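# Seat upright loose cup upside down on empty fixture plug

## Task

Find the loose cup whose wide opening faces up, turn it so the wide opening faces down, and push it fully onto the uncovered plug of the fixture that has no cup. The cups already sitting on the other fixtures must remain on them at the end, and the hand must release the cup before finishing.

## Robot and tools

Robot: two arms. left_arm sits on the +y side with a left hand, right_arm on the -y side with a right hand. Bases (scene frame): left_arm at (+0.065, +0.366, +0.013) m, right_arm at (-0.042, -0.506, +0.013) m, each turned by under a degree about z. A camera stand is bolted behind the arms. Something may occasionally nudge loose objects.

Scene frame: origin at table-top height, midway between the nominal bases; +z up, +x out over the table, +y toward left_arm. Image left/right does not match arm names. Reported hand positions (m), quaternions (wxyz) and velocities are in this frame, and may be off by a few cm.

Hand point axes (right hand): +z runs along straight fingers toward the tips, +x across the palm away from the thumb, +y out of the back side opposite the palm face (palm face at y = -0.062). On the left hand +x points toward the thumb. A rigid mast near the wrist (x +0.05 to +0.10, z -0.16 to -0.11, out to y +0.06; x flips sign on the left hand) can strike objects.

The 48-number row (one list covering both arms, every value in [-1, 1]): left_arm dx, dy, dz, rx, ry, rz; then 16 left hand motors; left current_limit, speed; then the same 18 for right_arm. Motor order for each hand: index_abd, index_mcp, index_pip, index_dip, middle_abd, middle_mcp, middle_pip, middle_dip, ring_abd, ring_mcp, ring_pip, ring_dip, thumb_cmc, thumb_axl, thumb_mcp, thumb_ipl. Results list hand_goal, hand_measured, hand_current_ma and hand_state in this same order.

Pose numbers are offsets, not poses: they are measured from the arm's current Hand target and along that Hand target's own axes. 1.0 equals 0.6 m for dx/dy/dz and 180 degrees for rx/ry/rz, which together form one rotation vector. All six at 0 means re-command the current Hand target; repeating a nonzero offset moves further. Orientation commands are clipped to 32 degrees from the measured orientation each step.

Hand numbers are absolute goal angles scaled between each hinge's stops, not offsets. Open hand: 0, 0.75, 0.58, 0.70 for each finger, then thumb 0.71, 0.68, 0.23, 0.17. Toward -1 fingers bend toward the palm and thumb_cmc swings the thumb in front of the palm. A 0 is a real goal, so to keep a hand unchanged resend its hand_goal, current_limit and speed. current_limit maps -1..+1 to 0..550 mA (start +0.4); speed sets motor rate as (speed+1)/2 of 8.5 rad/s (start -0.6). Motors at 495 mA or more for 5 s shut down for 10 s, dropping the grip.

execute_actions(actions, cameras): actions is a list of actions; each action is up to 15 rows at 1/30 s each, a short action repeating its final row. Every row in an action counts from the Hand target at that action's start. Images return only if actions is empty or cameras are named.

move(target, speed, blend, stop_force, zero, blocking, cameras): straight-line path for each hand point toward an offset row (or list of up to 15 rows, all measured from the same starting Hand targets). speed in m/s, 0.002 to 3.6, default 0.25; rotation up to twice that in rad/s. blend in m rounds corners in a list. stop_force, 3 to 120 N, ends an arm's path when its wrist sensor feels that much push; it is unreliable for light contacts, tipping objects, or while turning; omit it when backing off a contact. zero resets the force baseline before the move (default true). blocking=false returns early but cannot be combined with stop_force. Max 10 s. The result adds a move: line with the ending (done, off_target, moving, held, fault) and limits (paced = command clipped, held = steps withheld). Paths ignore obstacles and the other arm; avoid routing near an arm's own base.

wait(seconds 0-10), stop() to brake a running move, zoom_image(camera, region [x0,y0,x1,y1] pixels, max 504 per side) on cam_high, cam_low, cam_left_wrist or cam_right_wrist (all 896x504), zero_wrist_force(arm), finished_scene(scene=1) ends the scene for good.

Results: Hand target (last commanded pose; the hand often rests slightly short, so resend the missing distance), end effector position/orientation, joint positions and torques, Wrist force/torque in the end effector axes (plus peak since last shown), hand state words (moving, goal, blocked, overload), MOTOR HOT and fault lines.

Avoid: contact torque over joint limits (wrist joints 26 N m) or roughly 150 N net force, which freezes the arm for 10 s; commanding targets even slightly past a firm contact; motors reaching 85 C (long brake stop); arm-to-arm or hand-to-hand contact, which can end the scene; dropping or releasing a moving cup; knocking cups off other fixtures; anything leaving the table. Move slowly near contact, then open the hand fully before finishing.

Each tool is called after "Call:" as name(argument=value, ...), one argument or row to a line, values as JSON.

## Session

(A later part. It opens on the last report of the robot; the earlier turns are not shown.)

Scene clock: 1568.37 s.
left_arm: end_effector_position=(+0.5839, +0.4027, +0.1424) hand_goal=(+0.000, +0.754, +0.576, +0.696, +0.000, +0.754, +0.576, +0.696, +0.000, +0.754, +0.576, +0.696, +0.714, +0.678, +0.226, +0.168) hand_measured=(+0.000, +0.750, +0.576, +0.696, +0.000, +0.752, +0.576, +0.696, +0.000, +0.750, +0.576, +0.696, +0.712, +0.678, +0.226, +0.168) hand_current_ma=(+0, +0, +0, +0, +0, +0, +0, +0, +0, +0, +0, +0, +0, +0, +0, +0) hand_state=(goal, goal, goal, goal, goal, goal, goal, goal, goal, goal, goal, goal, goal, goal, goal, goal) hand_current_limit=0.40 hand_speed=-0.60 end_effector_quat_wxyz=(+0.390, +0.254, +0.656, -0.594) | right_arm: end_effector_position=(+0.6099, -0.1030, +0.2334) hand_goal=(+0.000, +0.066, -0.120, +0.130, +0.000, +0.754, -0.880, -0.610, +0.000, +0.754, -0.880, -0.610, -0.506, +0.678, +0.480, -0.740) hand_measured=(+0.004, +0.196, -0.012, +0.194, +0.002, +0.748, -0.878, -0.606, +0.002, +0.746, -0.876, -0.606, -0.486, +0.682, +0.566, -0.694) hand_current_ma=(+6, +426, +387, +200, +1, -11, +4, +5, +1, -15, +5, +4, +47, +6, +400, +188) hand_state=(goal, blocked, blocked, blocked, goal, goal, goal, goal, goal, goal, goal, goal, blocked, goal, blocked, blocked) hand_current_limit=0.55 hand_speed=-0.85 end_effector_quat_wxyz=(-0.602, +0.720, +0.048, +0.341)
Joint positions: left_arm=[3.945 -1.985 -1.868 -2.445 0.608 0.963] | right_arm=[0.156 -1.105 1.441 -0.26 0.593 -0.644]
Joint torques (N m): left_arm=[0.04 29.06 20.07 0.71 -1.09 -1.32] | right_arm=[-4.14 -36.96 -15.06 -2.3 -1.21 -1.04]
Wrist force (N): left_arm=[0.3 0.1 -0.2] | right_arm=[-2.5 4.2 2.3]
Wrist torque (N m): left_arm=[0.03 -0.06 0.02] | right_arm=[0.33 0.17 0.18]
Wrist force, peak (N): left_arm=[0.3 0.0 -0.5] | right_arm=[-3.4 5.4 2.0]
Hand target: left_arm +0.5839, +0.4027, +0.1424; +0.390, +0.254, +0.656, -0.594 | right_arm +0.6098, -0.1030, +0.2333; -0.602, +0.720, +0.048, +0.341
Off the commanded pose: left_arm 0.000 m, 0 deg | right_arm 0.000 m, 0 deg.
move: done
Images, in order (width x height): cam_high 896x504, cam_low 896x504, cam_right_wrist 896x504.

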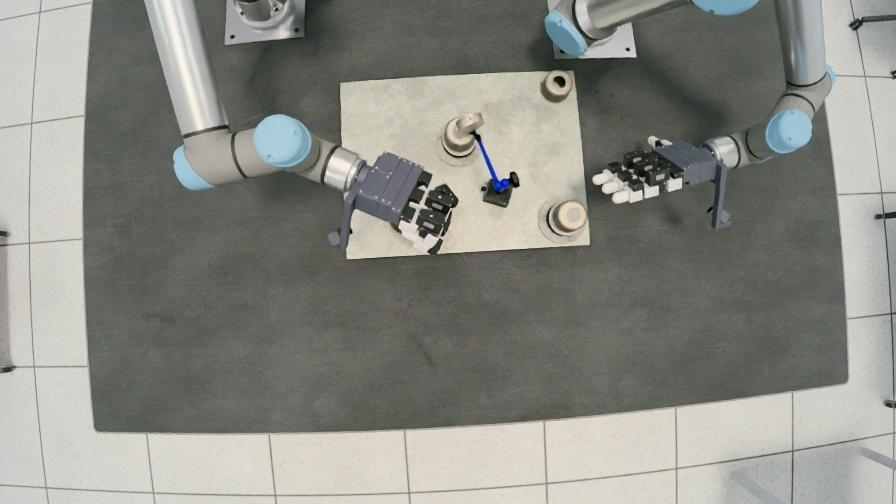

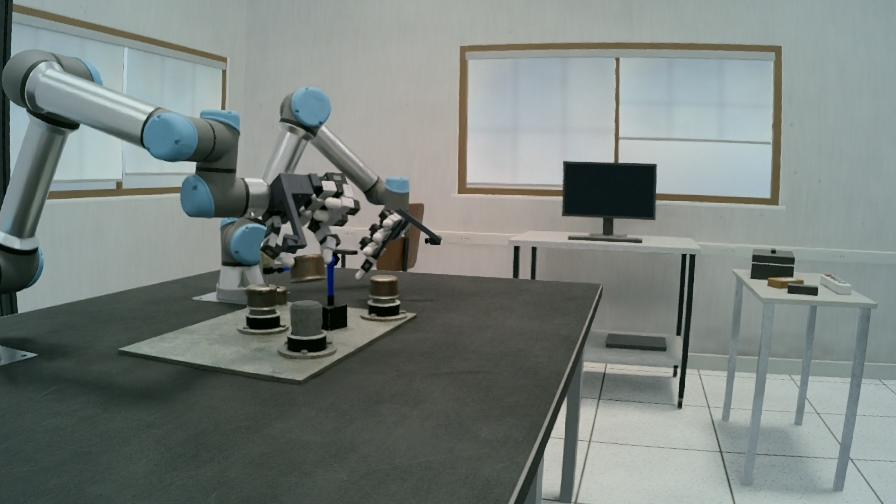

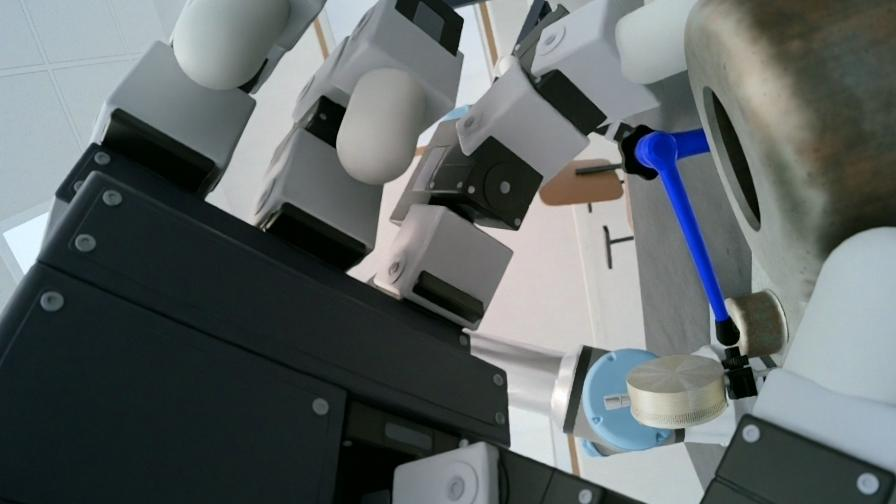

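Call:
move(
  target=[
    [0,0,0,0,0,0, 0,0.754,0.576,0.696,0,0.754,0.576,0.696,0,0.754,0.576,0.696,0.714,0.678,0.226,0.168,0.40,-0.60, -0.1795,-0.1057,-0.245,0.0043,0.0037,-0.1108, 0,0.065,-0.12,0.13,0,0.754,-0.88,-0.61,0,0.754,-0.88,-0.61,-0.507,0.678,0.48,-0.74,0.55,-0.85],
    [0,0,0,0,0,0, 0,0.754,0.576,0.696,0,0.754,0.576,0.696,0,0.754,0.576,0.696,0.714,0.678,0.226,0.168,0.40,-0.60, -0.2785,0.0448,-0.2375,0.0043,0.0037,-0.1108, 0,0.065,-0.12,0.13,0,0.754,-0.88,-0.61,0,0.754,-0.88,-0.61,-0.507,0.678,0.48,-0.74,0.55,-0.85],
  ],
  speed=[0.12,0.1],
  blend=[0.03,0],
  cameras=[],
)

Call:
move(
  target=[0,0,0,0,0,0, 0,0.754,0.576,0.696,0,0.754,0.576,0.696,0,0.754,0.576,0.696,0.714,0.678,0.226,0.168,0.40,-0.60, -0.0481,0.0358,0.0016,0,0,0, 0,0.065,-0.12,0.13,0,0.754,-0.88,-0.61,0,0.754,-0.88,-0.61,-0.507,0.678,0.48,-0.74,0.55,-0.85],
  speed=0.015,
  stop_force=5,
  cameras=["cam_high","cam_low"],
)

Call:
zoom_image(
  camera="cam_high",
  region=[335, 125, 405, 195],
)

Call:
zoom_image(
  camera="cam_low",
  region=[190, 300, 260, 370],
)

Scene clock: 1632.33 s.
left_arm: end_effector_position=(+0.5839, +0.4027, +0.1424) hand_goal=(+0.000, +0.754, +0.576, +0.696, +0.000, +0.754, +0.576, +0.696, +0.000, +0.754, +0.576, +0.696, +0.714, +0.678, +0.226, +0.168) hand_measured=(+0.000, +0.750, +0.576, +0.696, +0.000, +0.752, +0.576, +0.696, +0.000, +0.750, +0.576, +0.696, +0.712, +0.678, +0.226, +0.168) hand_current_ma=(+0, +0, +0, +0, +0, +0, +0, +0, +0, +0, +0, +0, +0, +0, +0, +0) hand_state=(goal, goal, goal, goal, goal, goal, goal, goal, goal, goal, goal, goal, goal, goal, goal, goal) hand_current_limit=0.40 hand_speed=-0.60 end_effector_quat_wxyz=(+0.390, +0.254, +0.656, -0.594) | right_arm: end_effector_position=(+0.4335, -0.1816, +0.1252) hand_goal=(+0.000, +0.066, -0.120, +0.130, +0.000, +0.754, -0.880, -0.610, +0.000, +0.754, -0.880, -0.610, -0.506, +0.678, +0.480, -0.740) hand_measured=(+0.006, +0.196, -0.012, +0.194, +0.002, +0.748, -0.878, -0.606, +0.002, +0.746, -0.876, -0.606, -0.484, +0.682, +0.566, -0.694) hand_current_ma=(+9, +426, +387, +200, +1, -11, +4, +5, +1, -15, +5, +4, +50, +6, +400, +188) hand_state=(goal, blocked, blocked, blocked, goal, goal, goal, goal, goal, goal, goal, goal, blocked, goal, blocked, blocked) hand_current_limit=0.55 hand_speed=-0.85 end_effector_quat_wxyz=(-0.539, +0.695, +0.171, +0.444)
Joint positions: left_arm=[3.945 -1.985 -1.868 -2.445 0.608 0.963] | right_arm=[0.04 -1.389 2.235 -0.793 0.475 -0.977]
Joint torques (N m): left_arm=[0.64 28.41 19.74 0.65 -1.16 -1.31] | right_arm=[10.21 -23.4 -24.25 -1.49 1.41 -0.6]
Wrist force (N): left_arm=[0.0 0.2 -0.3] | right_arm=[-3.0 3.3 1.7]
Wrist torque (N m): left_arm=[0.06 -0.02 0.00] | right_arm=[0.29 0.20 0.12]
Wrist force, peak (N): left_arm=[0.3 0.5 -0.5] | right_arm=[-4.2 4.3 1.7]
Hand target: left_arm +0.5839, +0.4027, +0.1424; +0.390, +0.254, +0.656, -0.594 | right_arm +0.4335, -0.1816, +0.1252; -0.539, +0.695, +0.171, +0.444
Off the commanded pose: left_arm 0.000 m, 0 deg | right_arm 0.000 m, 0 deg.
move: done
No camera images: "cameras" was empty.

Scene clock: 1635.77 s.
left_arm: end_effector_position=(+0.5839, +0.4027, +0.1424) hand_goal=(+0.000, +0.754, +0.576, +0.696, +0.000, +0.754, +0.576, +0.696, +0.000, +0.754, +0.576, +0.696, +0.714, +0.678, +0.226, +0.168) hand_measured=(+0.000, +0.750, +0.576, +0.696, +0.000, +0.752, +0.576, +0.696, +0.000, +0.750, +0.576, +0.696, +0.712, +0.678, +0.226, +0.168) hand_current_ma=(+0, +0, +0, +0, +0, +0, +0, +0, +0, +0, +0, +0, +0, +0, +0, +0) hand_state=(goal, goal, goal, goal, goal, goal, goal, goal, goal, goal, goal, goal, goal, goal, goal, goal) hand_current_limit=0.40 hand_speed=-0.60 end_effector_quat_wxyz=(+0.390, +0.254, +0.656, -0.594) | right_arm: end_effector_position=(+0.4335, -0.1815, +0.0892) hand_goal=(+0.000, +0.066, -0.120, +0.130, +0.000, +0.754, -0.880, -0.610, +0.000, +0.754, -0.880, -0.610, -0.506, +0.678, +0.480, -0.740) hand_measured=(+0.004, +0.196, -0.012, +0.194, +0.002, +0.748, -0.878, -0.606, +0.002, +0.746, -0.876, -0.606, -0.490, +0.678, +0.566, -0.694) hand_current_ma=(+3, +426, +387, +200, +1, -11, +4, +5, +1, -15, +5, +4, +34, +1, +400, +188) hand_state=(goal, blocked, blocked, blocked, goal, goal, goal, goal, goal, goal, goal, goal, goal, goal, blocked, blocked) hand_current_limit=0.55 hand_speed=-0.85 end_effector_quat_wxyz=(-0.539, +0.695, +0.171, +0.444)
Joint positions: left_arm=[3.945 -1.985 -1.868 -2.445 0.608 0.963] | right_arm=[0.04 -1.303 2.265 -0.908 0.476 -0.977]
Joint torques (N m): left_arm=[0.76 28.5 19.77 0.78 -1.27 -1.28] | right_arm=[8.25 -34.17 -20.91 0.15 1.07 0.89]
Wrist force (N): left_arm=[0.2 0.1 -0.2] | right_arm=[-2.3 2.7 1.7]
Wrist torque (N m): left_arm=[0.04 -0.05 0.03] | right_arm=[0.26 0.23 0.11]
Wrist force, peak (N): left_arm=[0.0 0.1 -0.6] | right_arm=[-3.3 3.4 1.7]
Hand target: left_arm +0.5839, +0.4027, +0.1424; +0.390, +0.254, +0.656, -0.594 | right_arm +0.4335, -0.1815, +0.0892; -0.539, +0.695, +0.171, +0.444
Off the commanded pose: left_arm 0.000 m, 0 deg | right_arm 0.000 m, 0 deg.
move: done
Images, in order (width x height): cam_high 896x504, cam_low 896x504.

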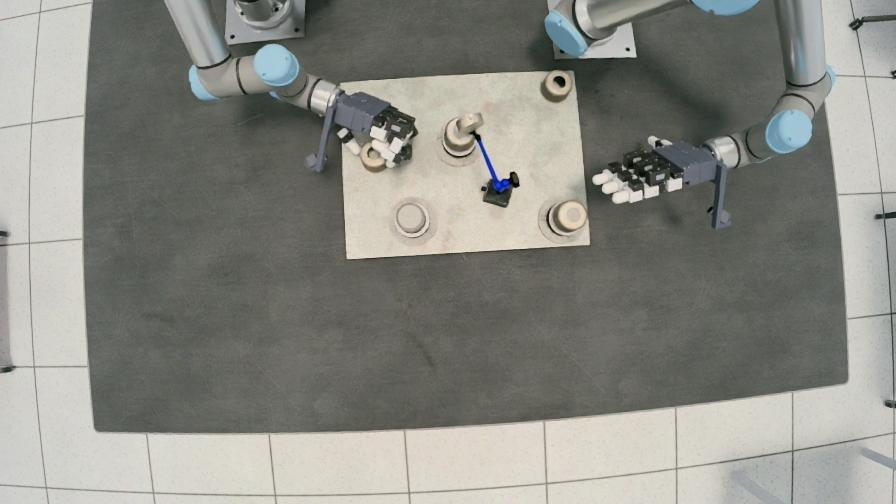

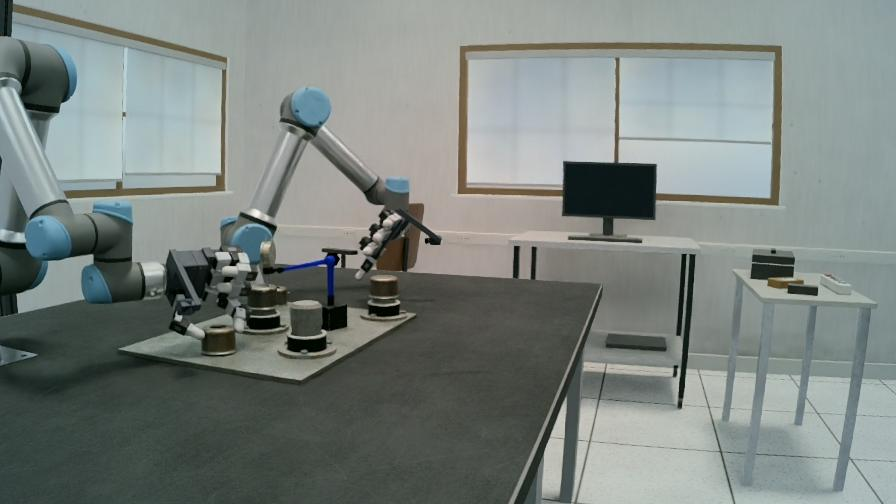

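Scaled by 7.200 from the camera's 896x504 image, which has a finer 1280x720 frame.

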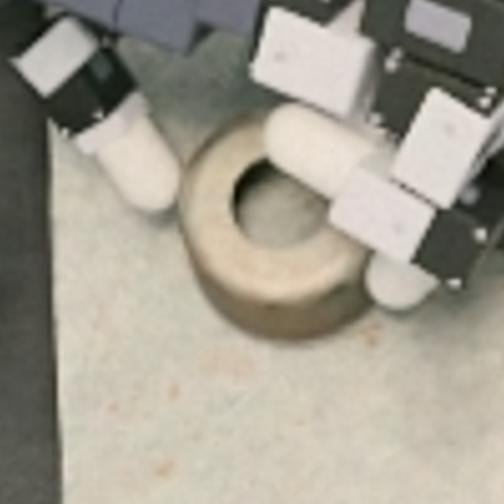

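Scaled by 7.200 from the camera's 896x504 image, which has a finer 1280x720 frame.

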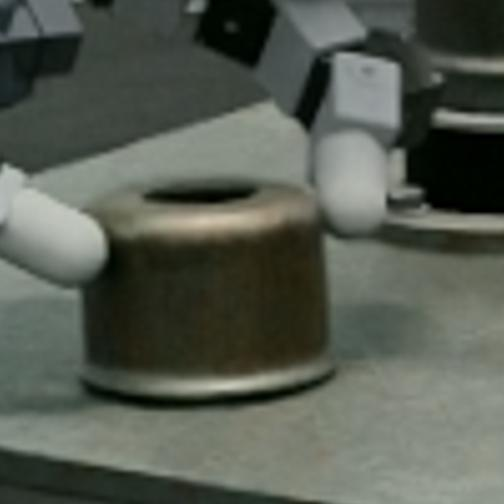

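Call:
execute_actions(
  actions=[
    [[0,0,0,0,0,0, 0,0.754,0.576,0.696,0,0.754,0.576,0.696,0,0.754,0.576,0.696,0.714,0.678,0.226,0.168,0.40,-0.60, 0,0,0,0,0,0, 0,0.137,0.15,0.42,0,0.754,-0.88,-0.61,0,0.754,-0.88,-0.61,-0.507,0.678,0.562,-0.45,0.4,-0.8]],
  ],
  cameras=[],
)

Call:
move(
  target=[0,0,0,0,0,0, 0,0.754,0.576,0.696,0,0.754,0.576,0.696,0,0.754,0.576,0.696,0.714,0.678,0.226,0.168,0.40,-0.60, -0.0118,-0.0047,0.0075,-0.0232,-0.0312,0, 0,0.137,0.15,0.42,0,0.754,-0.88,-0.61,0,0.754,-0.88,-0.61,-0.507,0.678,0.562,-0.45,0.4,-0.8],
  speed=0.05,
  cameras=["cam_high","cam_low"],
)

Call:
zoom_image(
  camera="cam_high",
  region=[335, 125, 405, 195],
)

Call:
zoom_image(
  camera="cam_low",
  region=[190, 300, 260, 370],
)

Scene clock: 1690.47 s.
left_arm: end_effector_position=(+0.5839, +0.4027, +0.1424) hand_goal=(+0.000, +0.754, +0.576, +0.696, +0.000, +0.754, +0.576, +0.696, +0.000, +0.754, +0.576, +0.696, +0.714, +0.678, +0.226, +0.168) hand_measured=(+0.000, +0.750, +0.576, +0.696, +0.000, +0.752, +0.576, +0.696, +0.000, +0.750, +0.576, +0.696, +0.712, +0.678, +0.226, +0.168) hand_current_ma=(+0, +0, +0, +0, +0, +0, +0, +0, +0, +0, +0, +0, +0, +0, +0, +0) hand_state=(goal, goal, goal, goal, goal, goal, goal, goal, goal, goal, goal, goal, goal, goal, goal, goal) hand_current_limit=0.40 hand_speed=-0.60 end_effector_quat_wxyz=(+0.390, +0.254, +0.656, -0.594) | right_arm: end_effector_position=(+0.4335, -0.1815, +0.0892) hand_goal=(+0.000, +0.138, +0.150, +0.420, +0.000, +0.754, -0.880, -0.610, +0.000, +0.754, -0.880, -0.610, -0.506, +0.678, +0.562, -0.450) hand_measured=(+0.004, +0.136, +0.146, +0.418, +0.002, +0.748, -0.878, -0.606, +0.002, +0.746, -0.876, -0.606, -0.492, +0.678, +0.564, -0.452) hand_current_ma=(+4, -2, -6, -4, +1, -11, +4, +5, +1, -15, +5, +4, +30, +1, +2, -3) hand_state=(goal, goal, goal, goal, goal, goal, goal, goal, goal, goal, goal, goal, goal, goal, goal, goal) hand_current_limit=0.40 hand_speed=-0.80 end_effector_quat_wxyz=(-0.539, +0.695, +0.171, +0.444)
Joint positions: left_arm=[3.945 -1.985 -1.868 -2.445 0.608 0.963] | right_arm=[0.04 -1.303 2.265 -0.908 0.476 -0.977]
Joint torques (N m): left_arm=[0.81 28.51 19.9 0.7 -1.23 -1.27] | right_arm=[6.35 -29.63 -20.29 -0.24 -0.02 1.01]
Wrist force (N): left_arm=[-0.1 0.1 -0.3] | right_arm=[-1.4 1.8 1.5]
Wrist torque (N m): left_arm=[0.05 -0.02 -0.01] | right_arm=[0.24 0.18 0.10]
Wrist force, peak (N): left_arm=[0.1 0.2 -0.6] | right_arm=[-3.1 3.5 1.6]
Hand target: left_arm +0.5839, +0.4027, +0.1424; +0.390, +0.254, +0.656, -0.594 | right_arm +0.4335, -0.1815, +0.0892; -0.539, +0.695, +0.171, +0.444
Off the commanded pose: left_arm 0.000 m, 0 deg | right_arm 0.000 m, 0 deg.
No camera images: "cameras" was empty.

Scene clock: 1692.10 s.
left_arm: end_effector_position=(+0.5839, +0.4027, +0.1424) hand_goal=(+0.000, +0.754, +0.576, +0.696, +0.000, +0.754, +0.576, +0.696, +0.000, +0.754, +0.576, +0.696, +0.714, +0.678, +0.226, +0.168) hand_measured=(+0.000, +0.750, +0.576, +0.696, +0.000, +0.752, +0.576, +0.696, +0.000, +0.750, +0.576, +0.696, +0.712, +0.678, +0.226, +0.168) hand_current_ma=(+0, +0, +0, +0, +0, +0, +0, +0, +0, +0, +0, +0, +0, +0, +0, +0) hand_state=(goal, goal, goal, goal, goal, goal, goal, goal, goal, goal, goal, goal, goal, goal, goal, goal) hand_current_limit=0.40 hand_speed=-0.60 end_effector_quat_wxyz=(+0.390, +0.254, +0.656, -0.594) | right_arm: end_effector_position=(+0.4296, -0.1747, +0.0851) hand_goal=(+0.000, +0.138, +0.150, +0.420, +0.000, +0.754, -0.880, -0.610, +0.000, +0.754, -0.880, -0.610, -0.506, +0.678, +0.562, -0.450) hand_measured=(+0.004, +0.136, +0.146, +0.418, +0.002, +0.748, -0.878, -0.606, +0.002, +0.746, -0.876, -0.606, -0.492, +0.678, +0.562, -0.452) hand_current_ma=(+4, -2, -5, -3, +1, -11, +4, +5, +1, -15, +5, +4, +30, +1, +1, -3) hand_state=(goal, goal, goal, goal, goal, goal, goal, goal, goal, goal, goal, goal, goal, goal, goal, goal) hand_current_limit=0.40 hand_speed=-0.80 end_effector_quat_wxyz=(-0.505, +0.735, +0.181, +0.415)
Joint positions: left_arm=[3.945 -1.985 -1.868 -2.445 0.608 0.963] | right_arm=[0.089 -1.292 2.168 -0.589 0.542 -1.177]
Joint torques (N m): left_arm=[0.66 28.41 19.73 0.77 -1.17 -1.25] | right_arm=[-8.69 -27.86 -6.5 -0.42 -2.34 1.17]
Wrist force (N): left_arm=[0.2 0.0 -0.4] | right_arm=[-1.3 1.8 2.0]
Wrist torque (N m): left_arm=[0.05 -0.05 0.01] | right_arm=[0.19 0.17 0.10]
Wrist force, peak (N): left_arm=[0.3 -0.2 -0.4] | right_arm=[-1.7 1.8 2.0]
Hand target: left_arm +0.5839, +0.4027, +0.1424; +0.390, +0.254, +0.656, -0.594 | right_arm +0.4295, -0.1747, +0.0851; -0.505, +0.735, +0.181, +0.415
Off the commanded pose: left_arm 0.000 m, 0 deg | right_arm 0.000 m, 0 deg.
move: done
Images, in order (width x height): cam_high 896x504, cam_low 896x504.

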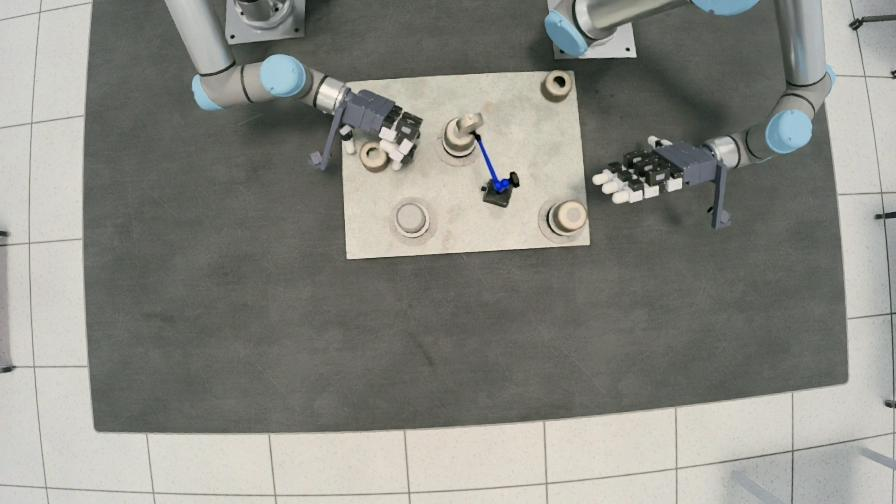

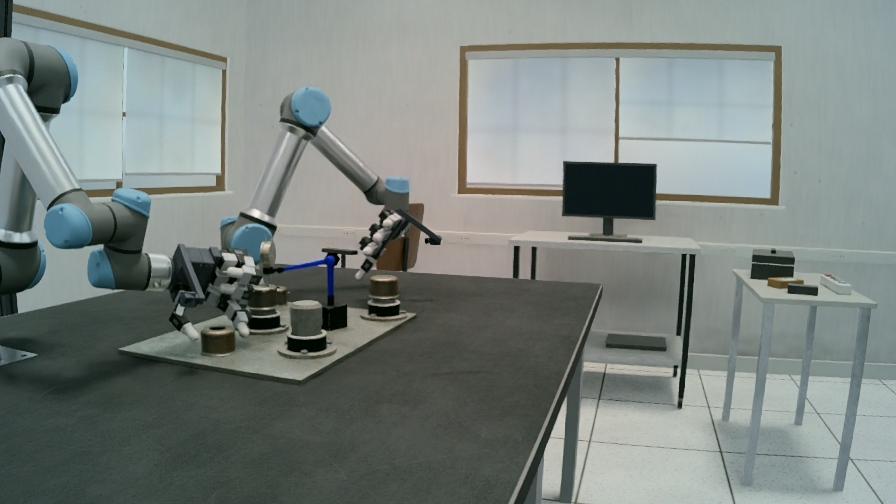

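Scaled by 7.200 from the camera's 896x504 image, which has a finer 1280x720 frame.

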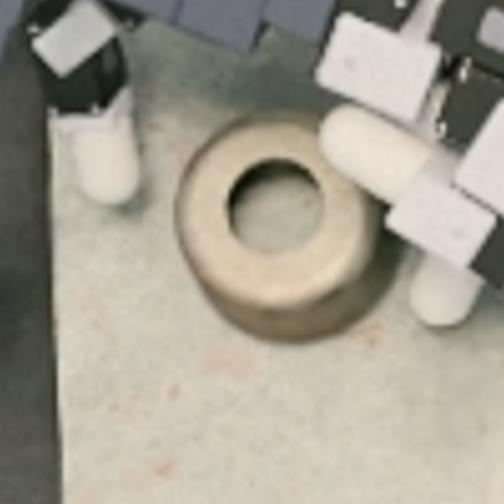

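Scaled by 7.200 from the camera's 896x504 image, which has a finer 1280x720 frame.

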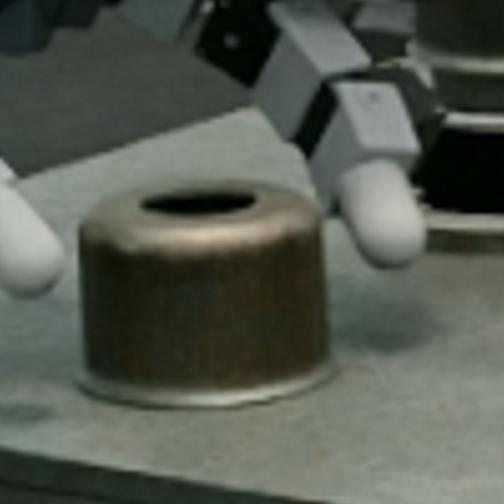

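Call:
move(
  target=[0,0,0,0,0,0, 0,0.754,0.576,0.696,0,0.754,0.576,0.696,0,0.754,0.576,0.696,0.714,0.678,0.226,0.168,0.40,-0.60, -0.0015,-0.002,0,0,0,0, 0,0.137,0.15,0.42,0,0.754,-0.88,-0.61,0,0.754,-0.88,-0.61,-0.507,0.678,0.562,-0.45,0.4,-0.8],
  speed=0.05,
  cameras=[],
)

Call:
execute_actions(
  actions=[
    [[0,0,0,0,0,0, 0,0.754,0.576,0.696,0,0.754,0.576,0.696,0,0.754,0.576,0.696,0.714,0.678,0.226,0.168,0.40,-0.60, 0,0,0,0,0,0, 0,0.09,-0.08,0.18,0,0.754,-0.88,-0.61,0,0.754,-0.88,-0.61,-0.507,0.678,0.52,-0.70,0.4,-0.88]],
  ],
  cameras=["cam_high","cam_low"],
)

Call:
zoom_image(
  camera="cam_high",
  region=[335, 125, 405, 195],
)

Call:
zoom_image(
  camera="cam_low",
  region=[190, 300, 260, 370],
)

Scene clock: 1714.90 s.
left_arm: end_effector_position=(+0.5839, +0.4027, +0.1424) hand_goal=(+0.000, +0.754, +0.576, +0.696, +0.000, +0.754, +0.576, +0.696, +0.000, +0.754, +0.576, +0.696, +0.714, +0.678, +0.226, +0.168) hand_measured=(+0.000, +0.750, +0.576, +0.696, +0.000, +0.752, +0.576, +0.696, +0.000, +0.750, +0.576, +0.696, +0.712, +0.678, +0.226, +0.168) hand_current_ma=(+0, +0, +0, +0, +0, +0, +0, +0, +0, +0, +0, +0, +0, +0, +0, +0) hand_state=(goal, goal, goal, goal, goal, goal, goal, goal, goal, goal, goal, goal, goal, goal, goal, goal) hand_current_limit=0.40 hand_speed=-0.60 end_effector_quat_wxyz=(+0.390, +0.254, +0.656, -0.594) | right_arm: end_effector_position=(+0.4282, -0.1741, +0.0851) hand_goal=(+0.000, +0.138, +0.150, +0.420, +0.000, +0.754, -0.880, -0.610, +0.000, +0.754, -0.880, -0.610, -0.506, +0.678, +0.562, -0.450) hand_measured=(+0.004, +0.136, +0.146, +0.418, +0.002, +0.748, -0.878, -0.606, +0.002, +0.746, -0.876, -0.606, -0.492, +0.678, +0.562, -0.452) hand_current_ma=(+4, -2, -5, -3, +1, -11, +4, +5, +1, -15, +5, +4, +30, +1, +1, -3) hand_state=(goal, goal, goal, goal, goal, goal, goal, goal, goal, goal, goal, goal, goal, goal, goal, goal) hand_current_limit=0.40 hand_speed=-0.80 end_effector_quat_wxyz=(-0.505, +0.735, +0.181, +0.415)
Joint positions: left_arm=[3.945 -1.985 -1.868 -2.445 0.608 0.963] | right_arm=[0.092 -1.295 2.171 -0.591 0.544 -1.176]
Joint torques (N m): left_arm=[0.24 28.44 20.07 0.69 -1.13 -1.23] | right_arm=[7.92 -30.36 -10.8 -1.38 0.82 1.22]
Wrist force (N): left_arm=[0.0 0.0 -0.1] | right_arm=[-1.5 1.9 2.1]
Wrist torque (N m): left_arm=[0.01 -0.02 0.00] | right_arm=[0.20 0.18 0.08]
Wrist force, peak (N): left_arm=[0.2 0.3 -0.5] | right_arm=[-1.6 1.8 2.2]
Hand target: left_arm +0.5839, +0.4027, +0.1424; +0.390, +0.254, +0.656, -0.594 | right_arm +0.4282, -0.1741, +0.0851; -0.505, +0.735, +0.181, +0.415
Off the commanded pose: left_arm 0.000 m, 0 deg | right_arm 0.000 m, 0 deg.
move: done
No camera images: "cameras" was empty.

Scene clock: 1715.93 s.
left_arm: end_effector_position=(+0.5839, +0.4027, +0.1424) hand_goal=(+0.000, +0.754, +0.576, +0.696, +0.000, +0.754, +0.576, +0.696, +0.000, +0.754, +0.576, +0.696, +0.714, +0.678, +0.226, +0.168) hand_measured=(+0.000, +0.750, +0.576, +0.696, +0.000, +0.752, +0.576, +0.696, +0.000, +0.750, +0.576, +0.696, +0.712, +0.678, +0.226, +0.168) hand_current_ma=(+0, +0, +0, +0, +0, +0, +0, +0, +0, +0, +0, +0, +0, +0, +0, +0) hand_state=(goal, goal, goal, goal, goal, goal, goal, goal, goal, goal, goal, goal, goal, goal, goal, goal) hand_current_limit=0.40 hand_speed=-0.60 end_effector_quat_wxyz=(+0.390, +0.254, +0.656, -0.594) | right_arm: end_effector_position=(+0.4282, -0.1741, +0.0851) hand_goal=(+0.000, +0.090, -0.080, +0.180, +0.000, +0.754, -0.880, -0.610, +0.000, +0.754, -0.880, -0.610, -0.506, +0.678, +0.520, -0.700) hand_measured=(+0.006, +0.162, +0.022, +0.234, +0.002, +0.748, -0.878, -0.606, +0.002, +0.746, -0.876, -0.606, -0.488, +0.680, +0.556, -0.652) hand_current_ma=(+10, +252, +361, +164, +1, -11, +4, +5, +1, -15, +5, +4, +40, +1, +134, +203) hand_state=(goal, blocked, blocked, blocked, goal, goal, goal, goal, goal, goal, goal, goal, goal, goal, blocked, blocked) hand_current_limit=0.40 hand_speed=-0.88 end_effector_quat_wxyz=(-0.505, +0.735, +0.181, +0.415)
Joint positions: left_arm=[3.945 -1.985 -1.868 -2.445 0.608 0.963] | right_arm=[0.092 -1.295 2.171 -0.591 0.544 -1.176]
Joint torques (N m): left_arm=[0.01 28.61 20.45 0.77 -1.13 -1.29] | right_arm=[5.83 -25.57 -17.88 0.56 -1.61 -0.59]
Wrist force (N): left_arm=[0.1 0.2 -0.2] | right_arm=[-3.2 3.2 2.3]
Wrist torque (N m): left_arm=[0.05 -0.03 0.00] | right_arm=[0.26 0.24 0.10]
Wrist force, peak (N): left_arm=[0.4 0.1 -0.4] | right_arm=[-3.4 3.5 2.2]
Hand target: left_arm +0.5839, +0.4027, +0.1424; +0.390, +0.254, +0.656, -0.594 | right_arm +0.4282, -0.1741, +0.0851; -0.505, +0.735, +0.181, +0.415
Off the commanded pose: left_arm 0.000 m, 0 deg | right_arm 0.000 m, 0 deg.
Images, in order (width x height): cam_high 896x504, cam_low 896x504.

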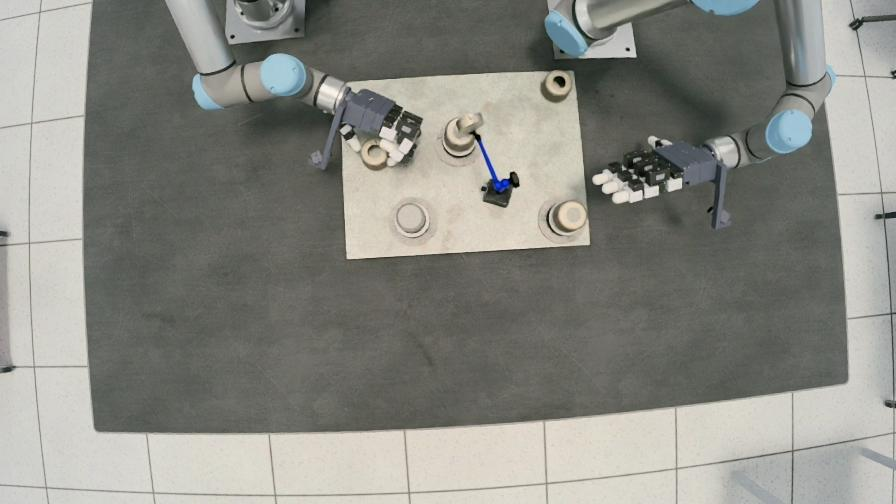

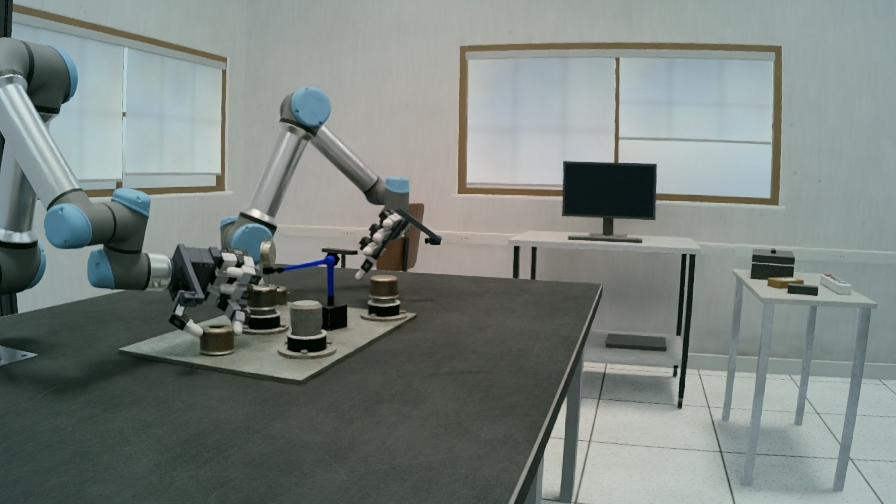

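Scaled by 7.200 from the camera's 896x504 image, which has a finer 1280x720 frame.

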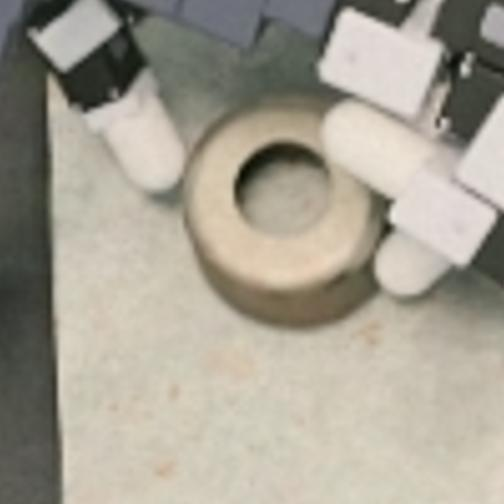

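Scaled by 7.200 from the camera's 896x504 image, which has a finer 1280x720 frame.

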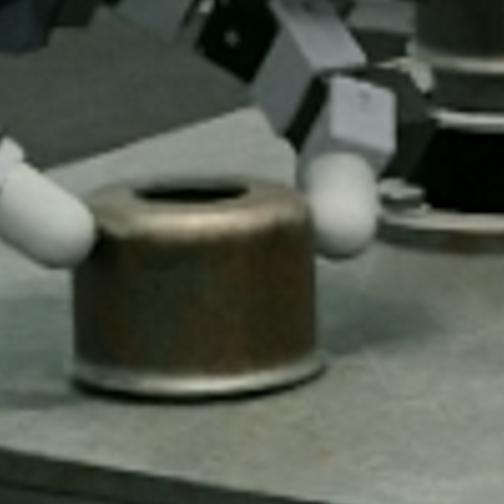

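Call:
execute_actions(
  actions=[
    [[0,0,0,0,0,0, 0,0.754,0.576,0.696,0,0.754,0.576,0.696,0,0.754,0.576,0.696,0.714,0.678,0.226,0.168,0.40,-0.60, 0,0,0,0,0,0, 0,0.137,0.15,0.42,0,0.754,-0.88,-0.61,0,0.754,-0.88,-0.61,-0.507,0.678,0.562,-0.50,0.4,-0.8]],
  ],
  cameras=[],
)

Call:
move(
  target=[0,0,0,0,0,0, 0,0.754,0.576,0.696,0,0.754,0.576,0.696,0,0.754,0.576,0.696,0.714,0.678,0.226,0.168,0.40,-0.60, -0.005,-0.0067,0,0,0,0, 0,0.137,0.15,0.42,0,0.754,-0.88,-0.61,0,0.754,-0.88,-0.61,-0.507,0.678,0.562,-0.50,0.4,-0.8],
  speed=0.05,
  cameras=[],
)

Call:
execute_actions(
  actions=[
    [[0,0,0,0,0,0, 0,0.754,0.576,0.696,0,0.754,0.576,0.696,0,0.754,0.576,0.696,0.714,0.678,0.226,0.168,0.40,-0.60, 0,0,0,0,0,0, 0,0.09,-0.06,0.18,0,0.754,-0.88,-0.61,0,0.754,-0.88,-0.61,-0.507,0.678,0.52,-0.70,0.4,-0.88]],
  ],
  cameras=["cam_high","cam_low"],
)

Call:
zoom_image(
  camera="cam_high",
  region=[335, 125, 405, 195],
)

Call:
zoom_image(
  camera="cam_low",
  region=[190, 300, 260, 370],
)

Scene clock: 1746.40 s.
left_arm: end_effector_position=(+0.5839, +0.4027, +0.1424) hand_goal=(+0.000, +0.754, +0.576, +0.696, +0.000, +0.754, +0.576, +0.696, +0.000, +0.754, +0.576, +0.696, +0.714, +0.678, +0.226, +0.168) hand_measured=(+0.000, +0.750, +0.576, +0.696, +0.000, +0.752, +0.576, +0.696, +0.000, +0.750, +0.576, +0.696, +0.712, +0.678, +0.226, +0.168) hand_current_ma=(+0, +0, +0, +0, +0, +0, +0, +0, +0, +0, +0, +0, +0, +0, +0, +0) hand_state=(goal, goal, goal, goal, goal, goal, goal, goal, goal, goal, goal, goal, goal, goal, goal, goal) hand_current_limit=0.40 hand_speed=-0.60 end_effector_quat_wxyz=(+0.390, +0.254, +0.656, -0.594) | right_arm: end_effector_position=(+0.4282, -0.1741, +0.0851) hand_goal=(+0.000, +0.138, +0.150, +0.420, +0.000, +0.754, -0.880, -0.610, +0.000, +0.754, -0.880, -0.610, -0.506, +0.678, +0.562, -0.500) hand_measured=(+0.006, +0.138, +0.146, +0.418, +0.002, +0.748, -0.878, -0.606, +0.002, +0.746, -0.876, -0.606, -0.492, +0.678, +0.562, -0.502) hand_current_ma=(+10, +0, -5, -4, +1, -11, +4, +5, +1, -15, +5, +4, +28, +1, +1, -3) hand_state=(goal, goal, goal, goal, goal, goal, goal, goal, goal, goal, goal, goal, goal, goal, goal, goal) hand_current_limit=0.40 hand_speed=-0.80 end_effector_quat_wxyz=(-0.505, +0.735, +0.181, +0.415)
Joint positions: left_arm=[3.945 -1.985 -1.868 -2.445 0.608 0.963] | right_arm=[0.092 -1.295 2.171 -0.591 0.544 -1.176]
Joint torques (N m): left_arm=[0.08 28.37 20.18 0.82 -1.23 -1.27] | right_arm=[-5.2 -24.57 -18.95 0.54 -1.7 -0.37]
Wrist force (N): left_arm=[0.1 -0.1 -0.6] | right_arm=[-1.4 1.7 2.0]
Wrist torque (N m): left_arm=[0.05 -0.04 0.01] | right_arm=[0.19 0.17 0.09]
Wrist force, peak (N): left_arm=[-0.1 0.4 -0.6] | right_arm=[-3.5 3.5 2.3]
Hand target: left_arm +0.5839, +0.4027, +0.1424; +0.390, +0.254, +0.656, -0.594 | right_arm +0.4282, -0.1741, +0.0851; -0.505, +0.735, +0.181, +0.415
Off the commanded pose: left_arm 0.000 m, 0 deg | right_arm 0.000 m, 0 deg.
No camera images: "cameras" was empty.

Scene clock: 1747.10 s.
left_arm: end_effector_position=(+0.5839, +0.4027, +0.1424) hand_goal=(+0.000, +0.754, +0.576, +0.696, +0.000, +0.754, +0.576, +0.696, +0.000, +0.754, +0.576, +0.696, +0.714, +0.678, +0.226, +0.168) hand_measured=(+0.000, +0.750, +0.576, +0.696, +0.000, +0.752, +0.576, +0.696, +0.000, +0.750, +0.576, +0.696, +0.712, +0.678, +0.226, +0.168) hand_current_ma=(+0, +0, +0, +0, +0, +0, +0, +0, +0, +0, +0, +0, +0, +0, +0, +0) hand_state=(goal, goal, goal, goal, goal, goal, goal, goal, goal, goal, goal, goal, goal, goal, goal, goal) hand_current_limit=0.40 hand_speed=-0.60 end_effector_quat_wxyz=(+0.390, +0.254, +0.656, -0.594) | right_arm: end_effector_position=(+0.4236, -0.1719, +0.0851) hand_goal=(+0.000, +0.138, +0.150, +0.420, +0.000, +0.754, -0.880, -0.610, +0.000, +0.754, -0.880, -0.610, -0.506, +0.678, +0.562, -0.500) hand_measured=(+0.006, +0.138, +0.146, +0.418, +0.002, +0.748, -0.878, -0.606, +0.002, +0.746, -0.876, -0.606, -0.492, +0.678, +0.562, -0.502) hand_current_ma=(+10, -1, -5, -3, +1, -11, +4, +5, +1, -15, +5, +4, +28, +1, +1, -3) hand_state=(goal, goal, goal, goal, goal, goal, goal, goal, goal, goal, goal, goal, goal, goal, goal, goal) hand_current_limit=0.40 hand_speed=-0.80 end_effector_quat_wxyz=(-0.505, +0.735, +0.181, +0.415)
Joint positions: left_arm=[3.945 -1.985 -1.868 -2.445 0.608 0.963] | right_arm=[0.099 -1.302 2.181 -0.597 0.552 -1.172]
Joint torques (N m): left_arm=[-0.01 28.49 20.11 0.73 -1.13 -1.25] | right_arm=[-2.3 -24.06 -16.72 -0.55 -0.32 0.5]
Wrist force (N): left_arm=[0.2 0.0 -0.2] | right_arm=[-1.5 1.8 2.1]
Wrist torque (N m): left_arm=[0.01 -0.04 0.02] | right_arm=[0.18 0.17 0.08]
Wrist force, peak (N): left_arm=[0.1 0.1 -0.7] | right_arm=[-1.5 2.0 2.0]
Hand target: left_arm +0.5839, +0.4027, +0.1424; +0.390, +0.254, +0.656, -0.594 | right_arm +0.4237, -0.1719, +0.0851; -0.505, +0.735, +0.181, +0.415
Off the commanded pose: left_arm 0.000 m, 0 deg | right_arm 0.000 m, 0 deg.
move: done
No camera images: "cameras" was empty.

Scene clock: 1747.97 s.
left_arm: end_effector_position=(+0.5839, +0.4027, +0.1424) hand_goal=(+0.000, +0.754, +0.576, +0.696, +0.000, +0.754, +0.576, +0.696, +0.000, +0.754, +0.576, +0.696, +0.714, +0.678, +0.226, +0.168) hand_measured=(+0.000, +0.750, +0.576, +0.696, +0.000, +0.752, +0.576, +0.696, +0.000, +0.750, +0.576, +0.696, +0.712, +0.678, +0.226, +0.168) hand_current_ma=(+0, +0, +0, +0, +0, +0, +0, +0, +0, +0, +0, +0, +0, +0, +0, +0) hand_state=(goal, goal, goal, goal, goal, goal, goal, goal, goal, goal, goal, goal, goal, goal, goal, goal) hand_current_limit=0.40 hand_speed=-0.60 end_effector_quat_wxyz=(+0.390, +0.254, +0.656, -0.594) | right_arm: end_effector_position=(+0.4237, -0.1719, +0.0851) hand_goal=(+0.000, +0.090, -0.060, +0.180, +0.000, +0.754, -0.880, -0.610, +0.000, +0.754, -0.880, -0.610, -0.506, +0.678, +0.520, -0.700) hand_measured=(+0.008, +0.154, +0.042, +0.240, +0.002, +0.748, -0.878, -0.606, +0.002, +0.746, -0.876, -0.606, -0.492, +0.678, +0.552, -0.658) hand_current_ma=(+11, +215, +358, +183, +1, -11, +4, +5, +1, -15, +5, +4, +29, +1, +116, +173) hand_state=(goal, blocked, blocked, blocked, goal, goal, goal, goal, goal, goal, goal, goal, goal, goal, blocked, blocked) hand_current_limit=0.40 hand_speed=-0.88 end_effector_quat_wxyz=(-0.505, +0.735, +0.181, +0.415)
Joint positions: left_arm=[3.945 -1.985 -1.868 -2.445 0.608 0.963] | right_arm=[0.099 -1.302 2.181 -0.597 0.551 -1.172]
Joint torques (N m): left_arm=[0.46 29 20.11 0.7 -1.16 -1.32] | right_arm=[-8.53 -19.37 -22.24 0.6 -2.29 -0.48]
Wrist force (N): left_arm=[-0.1 0.1 -0.4] | right_arm=[-2.2 2.7 2.1]
Wrist torque (N m): left_arm=[0.05 -0.02 0.00] | right_arm=[0.23 0.19 0.10]
Wrist force, peak (N): left_arm=[0.1 -0.1 -0.5] | right_arm=[-3.2 3.4 2.2]
Hand target: left_arm +0.5839, +0.4027, +0.1424; +0.390, +0.254, +0.656, -0.594 | right_arm +0.4237, -0.1719, +0.0851; -0.505, +0.735, +0.181, +0.415
Off the commanded pose: left_arm 0.000 m, 0 deg | right_arm 0.000 m, 0 deg.
Images, in order (width x height): cam_high 896x504, cam_low 896x504.

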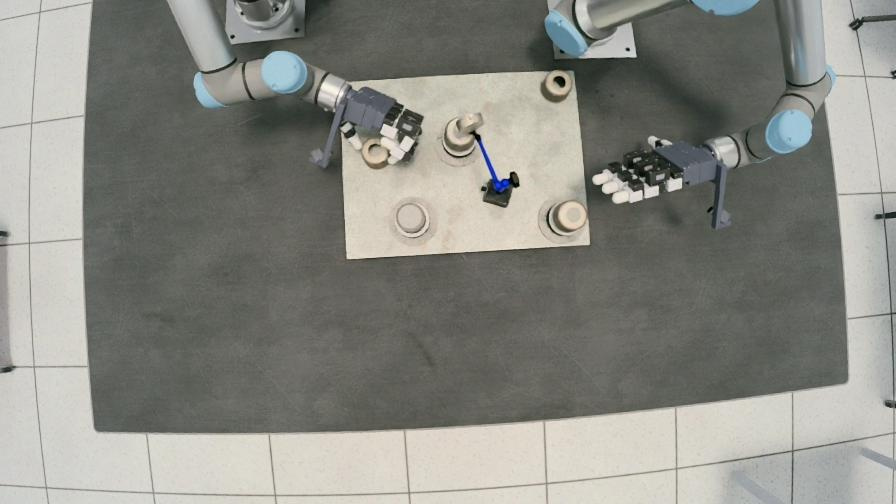

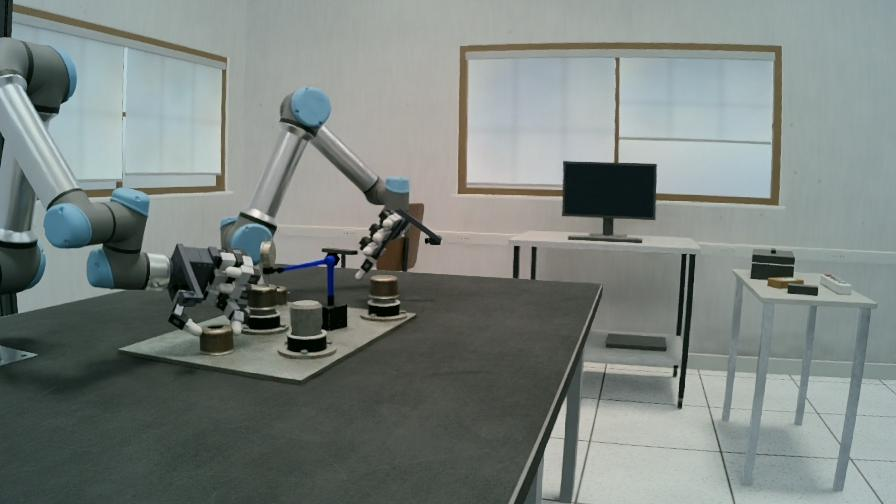

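Scaled by 7.200 from the camera's 896x504 image, which has a finer 1280x720 frame.

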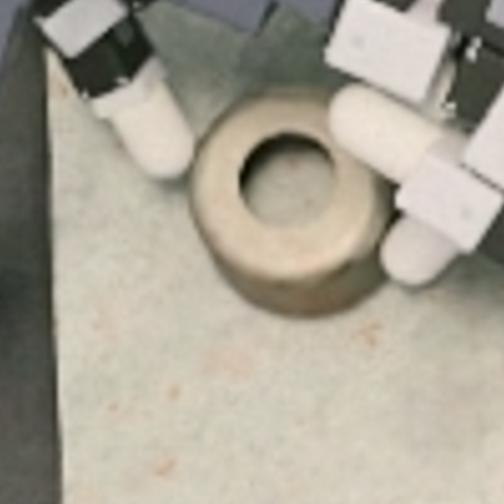

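Scaled by 7.200 from the camera's 896x504 image, which has a finer 1280x720 frame.

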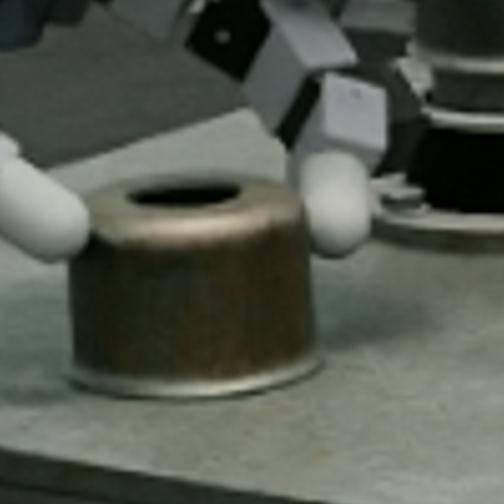

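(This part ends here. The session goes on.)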